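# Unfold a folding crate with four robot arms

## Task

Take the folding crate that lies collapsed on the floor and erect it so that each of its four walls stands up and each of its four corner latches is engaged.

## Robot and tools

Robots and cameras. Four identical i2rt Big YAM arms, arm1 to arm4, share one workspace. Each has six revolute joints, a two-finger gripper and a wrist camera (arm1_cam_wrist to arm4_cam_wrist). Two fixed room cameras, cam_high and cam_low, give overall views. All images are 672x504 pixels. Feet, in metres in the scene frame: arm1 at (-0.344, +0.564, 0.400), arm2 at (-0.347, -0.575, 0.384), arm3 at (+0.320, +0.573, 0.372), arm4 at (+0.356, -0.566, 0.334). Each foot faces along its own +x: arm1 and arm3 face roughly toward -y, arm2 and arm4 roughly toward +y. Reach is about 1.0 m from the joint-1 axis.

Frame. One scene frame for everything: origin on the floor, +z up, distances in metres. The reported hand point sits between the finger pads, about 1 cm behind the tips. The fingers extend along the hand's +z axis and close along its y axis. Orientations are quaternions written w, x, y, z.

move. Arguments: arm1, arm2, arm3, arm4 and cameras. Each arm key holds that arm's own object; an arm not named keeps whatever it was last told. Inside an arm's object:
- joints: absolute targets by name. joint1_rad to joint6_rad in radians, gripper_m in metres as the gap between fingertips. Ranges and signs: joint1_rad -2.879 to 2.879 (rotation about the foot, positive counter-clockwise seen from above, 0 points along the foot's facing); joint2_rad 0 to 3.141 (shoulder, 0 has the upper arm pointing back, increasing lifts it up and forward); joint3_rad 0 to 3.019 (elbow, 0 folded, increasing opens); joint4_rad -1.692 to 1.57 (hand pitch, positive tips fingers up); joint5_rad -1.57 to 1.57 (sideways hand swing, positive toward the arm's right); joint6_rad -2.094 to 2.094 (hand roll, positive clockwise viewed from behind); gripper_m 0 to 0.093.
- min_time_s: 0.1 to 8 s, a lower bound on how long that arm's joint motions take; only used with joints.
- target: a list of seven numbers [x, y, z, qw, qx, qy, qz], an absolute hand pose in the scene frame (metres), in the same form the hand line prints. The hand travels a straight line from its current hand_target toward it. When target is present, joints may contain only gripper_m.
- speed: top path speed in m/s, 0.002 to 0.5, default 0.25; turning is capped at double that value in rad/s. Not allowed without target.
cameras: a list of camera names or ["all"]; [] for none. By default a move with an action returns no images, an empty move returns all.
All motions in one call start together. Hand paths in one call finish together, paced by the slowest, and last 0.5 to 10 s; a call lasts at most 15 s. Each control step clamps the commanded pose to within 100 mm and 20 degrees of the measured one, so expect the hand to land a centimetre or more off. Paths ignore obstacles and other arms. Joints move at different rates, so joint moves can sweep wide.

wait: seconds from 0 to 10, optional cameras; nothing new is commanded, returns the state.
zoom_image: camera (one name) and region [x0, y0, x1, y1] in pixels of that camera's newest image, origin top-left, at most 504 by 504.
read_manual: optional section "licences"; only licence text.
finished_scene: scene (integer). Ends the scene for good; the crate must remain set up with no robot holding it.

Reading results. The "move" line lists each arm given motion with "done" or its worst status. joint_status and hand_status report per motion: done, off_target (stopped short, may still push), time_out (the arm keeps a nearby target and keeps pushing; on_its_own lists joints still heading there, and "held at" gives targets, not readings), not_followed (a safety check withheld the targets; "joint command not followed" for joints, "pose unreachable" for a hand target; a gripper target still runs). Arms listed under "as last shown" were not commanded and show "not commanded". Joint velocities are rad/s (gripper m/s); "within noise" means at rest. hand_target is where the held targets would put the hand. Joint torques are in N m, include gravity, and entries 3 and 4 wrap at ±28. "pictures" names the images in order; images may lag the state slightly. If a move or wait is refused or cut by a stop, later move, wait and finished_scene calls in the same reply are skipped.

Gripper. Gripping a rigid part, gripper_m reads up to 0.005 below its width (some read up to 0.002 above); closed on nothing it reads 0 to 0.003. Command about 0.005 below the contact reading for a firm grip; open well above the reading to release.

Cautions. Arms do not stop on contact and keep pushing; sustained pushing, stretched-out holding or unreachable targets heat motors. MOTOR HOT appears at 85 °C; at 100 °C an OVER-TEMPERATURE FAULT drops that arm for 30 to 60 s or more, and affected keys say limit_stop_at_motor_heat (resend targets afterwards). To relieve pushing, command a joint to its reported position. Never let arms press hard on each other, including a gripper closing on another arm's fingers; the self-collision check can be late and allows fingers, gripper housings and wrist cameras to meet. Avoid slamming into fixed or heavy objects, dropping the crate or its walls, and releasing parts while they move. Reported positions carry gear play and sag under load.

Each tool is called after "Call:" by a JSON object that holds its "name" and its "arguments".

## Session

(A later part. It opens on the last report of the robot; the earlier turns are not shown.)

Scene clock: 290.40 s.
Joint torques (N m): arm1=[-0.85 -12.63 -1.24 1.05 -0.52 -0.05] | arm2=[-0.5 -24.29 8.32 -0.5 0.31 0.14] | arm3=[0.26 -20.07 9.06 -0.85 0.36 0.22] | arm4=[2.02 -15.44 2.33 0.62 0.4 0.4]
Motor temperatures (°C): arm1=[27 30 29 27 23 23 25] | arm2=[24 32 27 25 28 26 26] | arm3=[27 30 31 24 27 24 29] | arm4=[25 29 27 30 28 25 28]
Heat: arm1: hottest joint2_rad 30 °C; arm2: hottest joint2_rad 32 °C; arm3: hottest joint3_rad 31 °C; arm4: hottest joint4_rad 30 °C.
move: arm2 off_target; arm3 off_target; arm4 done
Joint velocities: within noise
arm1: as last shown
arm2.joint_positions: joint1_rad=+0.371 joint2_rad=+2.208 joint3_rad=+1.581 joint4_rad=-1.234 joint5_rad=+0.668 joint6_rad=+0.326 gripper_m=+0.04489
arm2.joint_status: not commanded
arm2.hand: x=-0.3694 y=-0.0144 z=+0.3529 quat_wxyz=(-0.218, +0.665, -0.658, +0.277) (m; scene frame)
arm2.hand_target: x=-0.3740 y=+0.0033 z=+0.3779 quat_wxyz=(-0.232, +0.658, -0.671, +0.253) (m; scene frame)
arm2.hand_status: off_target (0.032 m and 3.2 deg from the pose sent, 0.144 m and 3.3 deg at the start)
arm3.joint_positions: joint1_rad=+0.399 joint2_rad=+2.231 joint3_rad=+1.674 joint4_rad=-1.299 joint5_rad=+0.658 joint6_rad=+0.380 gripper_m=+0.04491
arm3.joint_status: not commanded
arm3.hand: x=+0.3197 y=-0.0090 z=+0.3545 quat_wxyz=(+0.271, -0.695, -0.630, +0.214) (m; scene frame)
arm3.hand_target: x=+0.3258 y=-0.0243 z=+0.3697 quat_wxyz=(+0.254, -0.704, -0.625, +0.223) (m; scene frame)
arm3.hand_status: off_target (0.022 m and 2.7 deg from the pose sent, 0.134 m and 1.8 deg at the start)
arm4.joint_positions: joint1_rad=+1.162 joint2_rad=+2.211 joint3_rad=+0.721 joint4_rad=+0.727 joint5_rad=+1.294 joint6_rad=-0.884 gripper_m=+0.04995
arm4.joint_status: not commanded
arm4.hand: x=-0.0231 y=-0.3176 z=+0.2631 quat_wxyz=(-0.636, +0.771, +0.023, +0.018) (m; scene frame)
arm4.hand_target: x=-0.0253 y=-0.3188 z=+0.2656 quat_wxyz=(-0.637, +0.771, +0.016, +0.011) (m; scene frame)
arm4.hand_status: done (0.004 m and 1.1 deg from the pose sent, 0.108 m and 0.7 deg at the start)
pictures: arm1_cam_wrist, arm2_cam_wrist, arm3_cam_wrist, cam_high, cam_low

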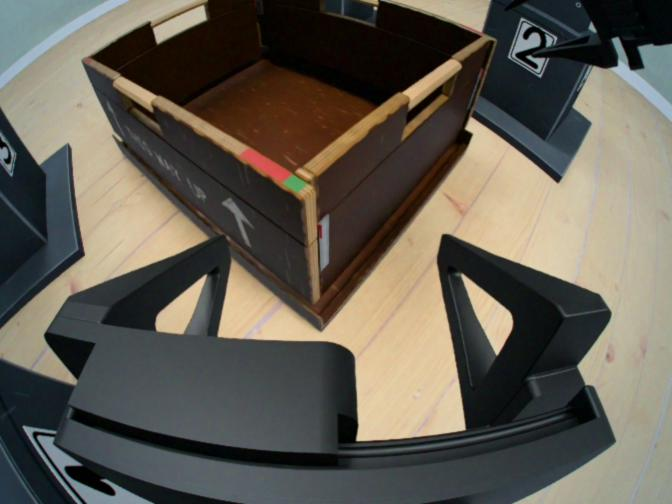

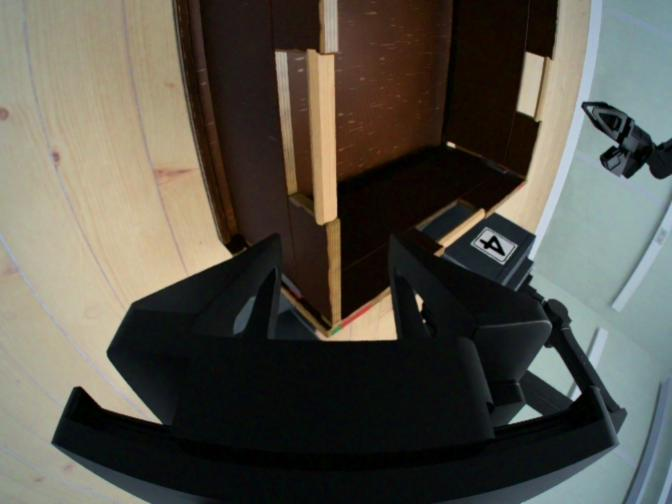

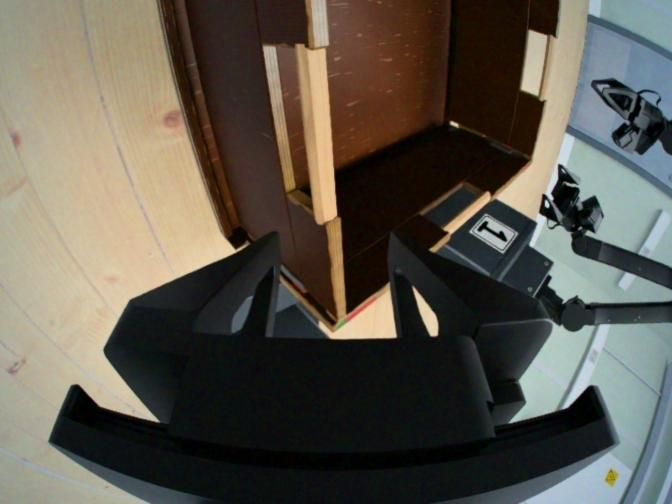

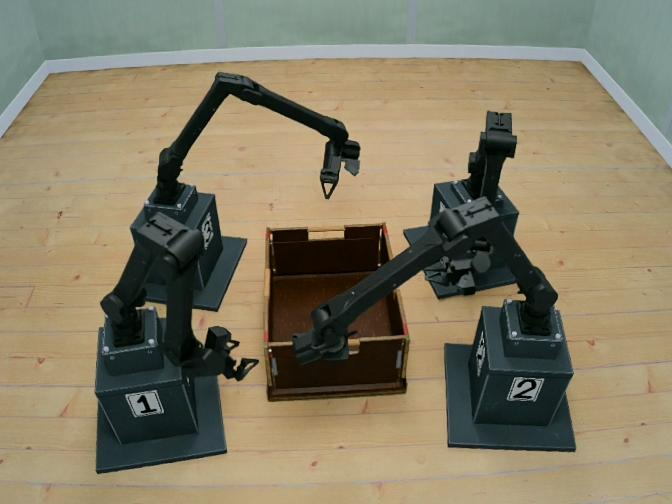

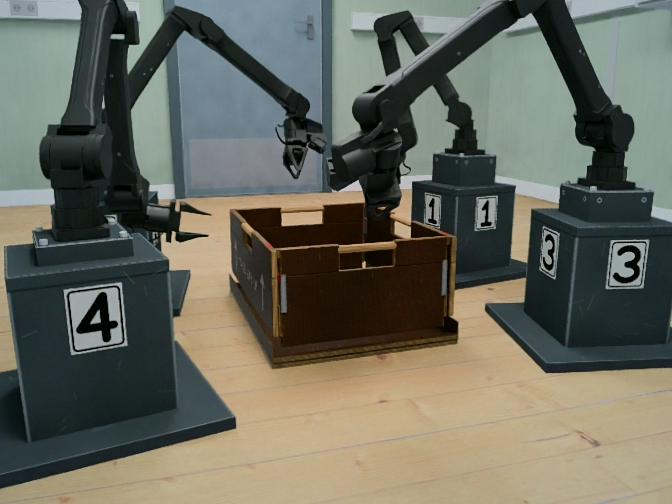

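Call:
{"name": "move", "arguments": {"arm3": {"target": [0.309, 0.255, 0.315, 0.2289, 0.7618, 0.3552, -0.4909], "speed": 0.3, "joints": {"gripper_m": 0.09}}, "arm2": {"target": [-0.361, -0.255, 0.315, 0.4909, -0.3552, 0.7618, 0.2289], "speed": 0.3, "joints": {"gripper_m": 0.09}}, "arm4": {"target": [0.309, -0.255, 0.315, 0.2289, -0.7618, 0.3552, 0.4909], "speed": 0.3, "joints": {"gripper_m": 0.09}}, "cameras": ["cam_high", "arm1_cam_wrist", "arm2_cam_wrist", "arm3_cam_wrist", "arm4_cam_wrist"]}}

Scene clock: 297.63 s.
Joint torques (N m): arm1=[-0.85 -12.4 -1.21 0.96 -0.48 -0.09] | arm2=[0.62 -9.47 -0.09 1.63 0.7 -0.1] | arm3=[0.15 -7.65 -1.44 2.39 0.69 -0.08] | arm4=[1.08 -7.36 0.65 0.85 -0.5 -0.11]
Motor temperatures (°C): arm1=[27 30 29 27 23 23 25] | arm2=[24 31 27 25 28 26 25] | arm3=[27 29 31 24 27 24 28] | arm4=[25 29 27 30 28 25 28]
Heat: arm1: hottest joint2_rad 30 °C; arm2: hottest joint2_rad 31 °C; arm3: hottest joint3_rad 31 °C; arm4: hottest joint4_rad 30 °C.
move: arm2 done; arm3 off_target; arm4 off_target
Joint velocities: within noise
arm1: as last shown
arm2.joint_positions: joint1_rad=+0.672 joint2_rad=+2.007 joint3_rad=+0.300 joint4_rad=+0.772 joint5_rad=+1.030 joint6_rad=+0.870 gripper_m=+0.08987
arm2.joint_status: all done
arm2.hand: x=-0.3651 y=-0.2505 z=+0.3191 quat_wxyz=(-0.489, +0.353, -0.763, -0.233) (m; scene frame)
arm2.hand_target: x=-0.3658 y=-0.2527 z=+0.3182 quat_wxyz=(-0.491, +0.357, -0.760, -0.233) (m; scene frame)
arm2.hand_status: done (0.007 m and 0.5 deg from the pose sent, 0.244 m and 77.2 deg at the start)
arm3.joint_positions: joint1_rad=+0.631 joint2_rad=+1.979 joint3_rad=+0.248 joint4_rad=+0.941 joint5_rad=+0.968 joint6_rad=+0.724 gripper_m=+0.08988
arm3.joint_status: all done
arm3.hand: x=+0.3078 y=+0.2456 z=+0.3225 quat_wxyz=(-0.237, -0.766, -0.340, +0.491) (m; scene frame)
arm3.hand_target: x=+0.3089 y=+0.2506 z=+0.3188 quat_wxyz=(-0.232, -0.762, -0.350, +0.493) (m; scene frame)
arm3.hand_status: off_target (0.012 m and 2.0 deg from the pose sent, 0.267 m and 74.4 deg at the start)
arm4.joint_positions: joint1_rad=-0.469 joint2_rad=+1.852 joint3_rad=+0.125 joint4_rad=+1.058 joint5_rad=-0.849 joint6_rad=-0.487 gripper_m=+0.08994
arm4.joint_status: all done
arm4.hand: x=+0.3027 y=-0.2610 z=+0.3153 quat_wxyz=(-0.216, +0.753, -0.370, -0.499) (m; scene frame)
arm4.hand_target: x=+0.3057 y=-0.2579 z=+0.3164 quat_wxyz=(-0.223, +0.755, -0.365, -0.497) (m; scene frame)
arm4.hand_status: off_target (0.009 m and 2.6 deg from the pose sent, 0.342 m and 88.5 deg at the start)
pictures: arm1_cam_wrist, arm2_cam_wrist, arm3_cam_wrist, arm4_cam_wrist, cam_high

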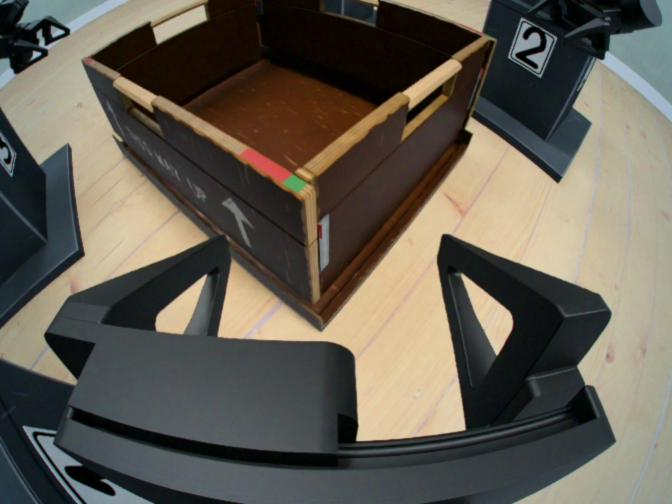

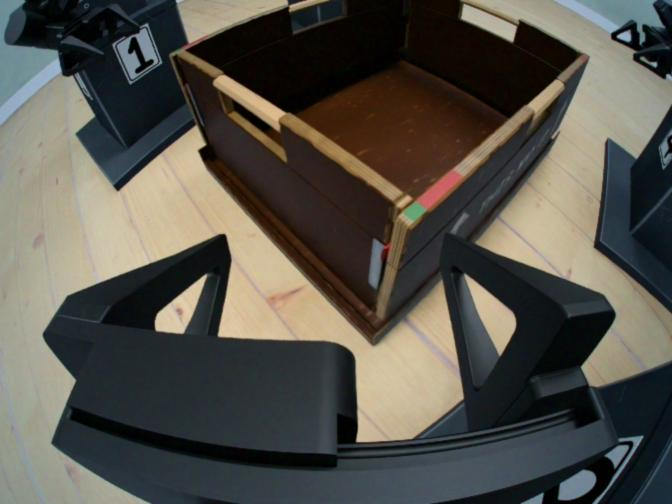

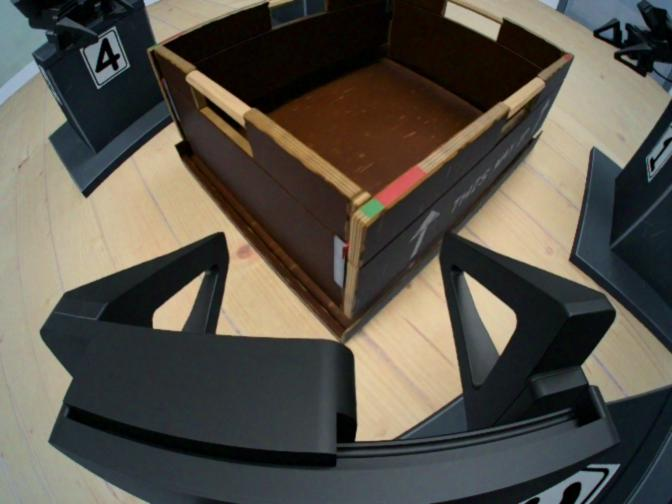

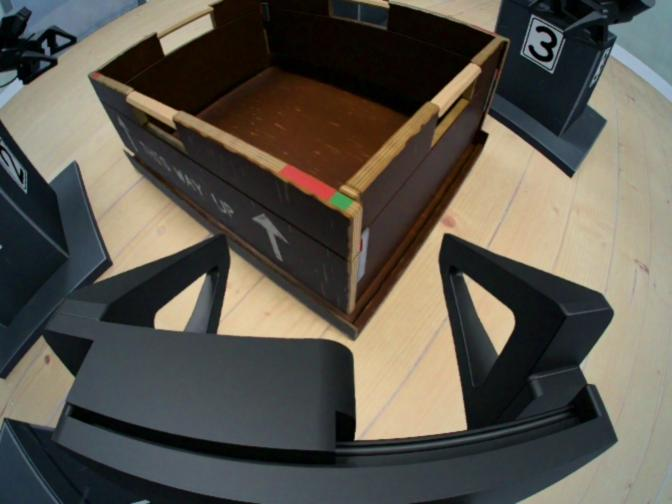

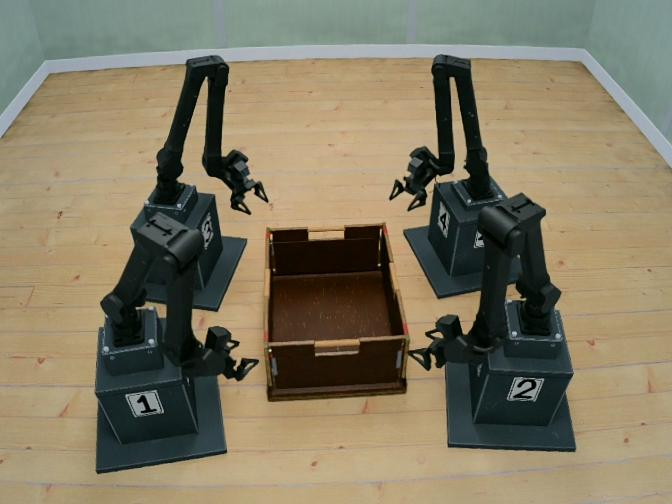

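Call:
{"name": "zoom_image", "arguments": {"camera": "arm2_cam_wrist", "region": [330, 150, 480, 350]}}

Call:
{"name": "zoom_image", "arguments": {"camera": "arm3_cam_wrist", "region": [290, 150, 440, 350]}}

Call:
{"name": "zoom_image", "arguments": {"camera": "arm4_cam_wrist", "region": [270, 140, 420, 340]}}

Call:
{"name": "zoom_image", "arguments": {"camera": "arm1_cam_wrist", "region": [230, 120, 380, 320]}}

Scaled by 2.520 from the camera's 672x504 image, which has a finer 960x720 frame.

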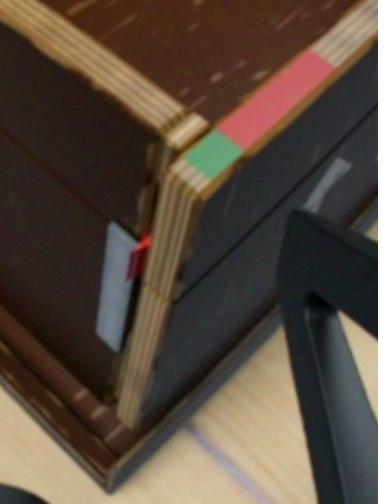

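Scaled by 2.520 from the camera's 672x504 image, which has a finer 960x720 frame.

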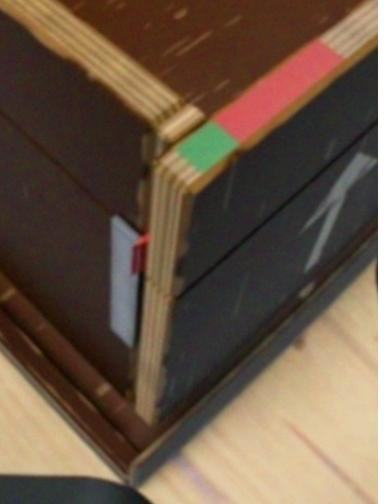

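Scaled by 2.520 from the camera's 672x504 image, which has a finer 960x720 frame.

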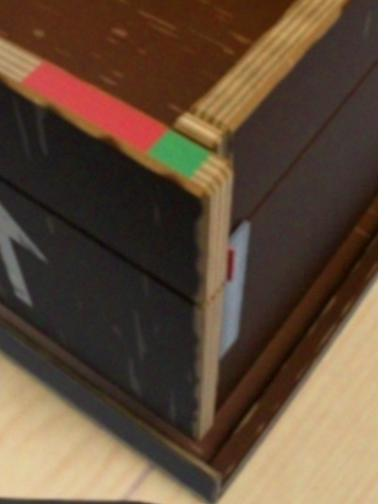

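Scaled by 2.520 from the camera's 672x504 image, which has a finer 960x720 frame.

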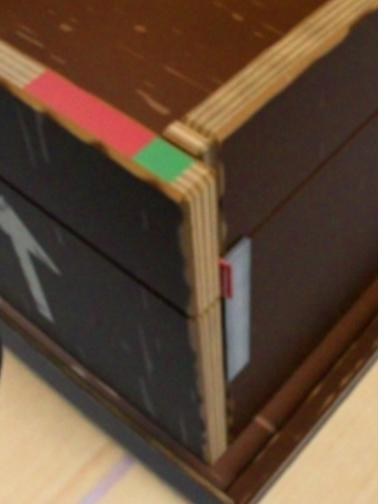

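Call:
{"name": "zoom_image", "arguments": {"camera": "arm4_cam_wrist", "region": [220, 0, 320, 80]}}

Call:
{"name": "zoom_image", "arguments": {"camera": "arm1_cam_wrist", "region": [220, 0, 320, 80]}}

Call:
{"name": "zoom_image", "arguments": {"camera": "arm3_cam_wrist", "region": [340, 0, 440, 80]}}

Call:
{"name": "zoom_image", "arguments": {"camera": "arm2_cam_wrist", "region": [360, 0, 460, 80]}}

Scaled by 5.040 from the camera's 672x504 image, which has a finer 960x720 frame.

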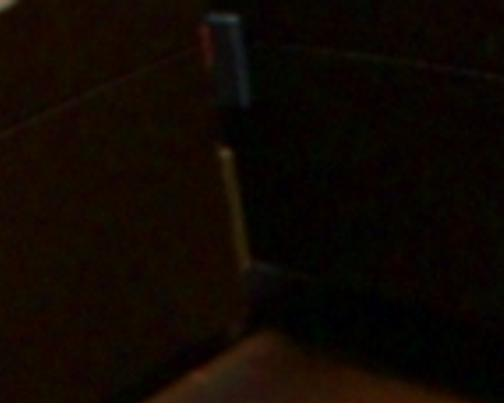

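Scaled by 5.040 from the camera's 672x504 image, which has a finer 960x720 frame.

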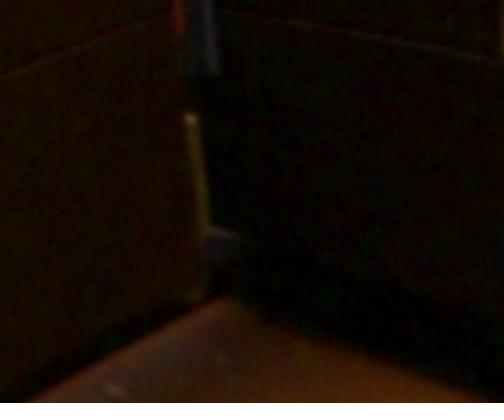

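Scaled by 5.040 from the camera's 672x504 image, which has a finer 960x720 frame.

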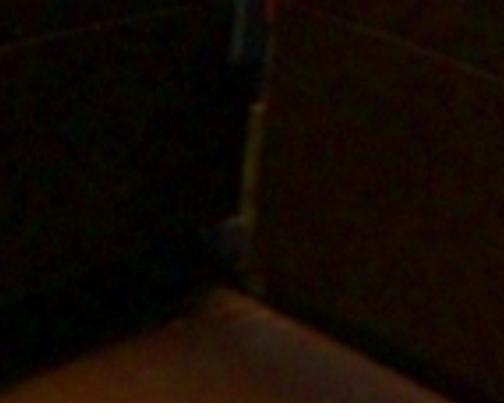

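Scaled by 5.040 from the camera's 672x504 image, which has a finer 960x720 frame.

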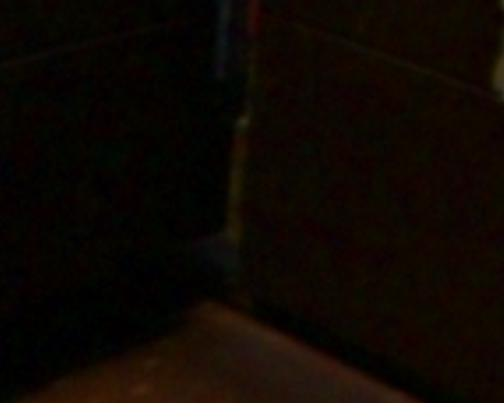

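Call:
{"name": "finished_scene", "arguments": {"scene": 1}}

The scene is finished: the task was done.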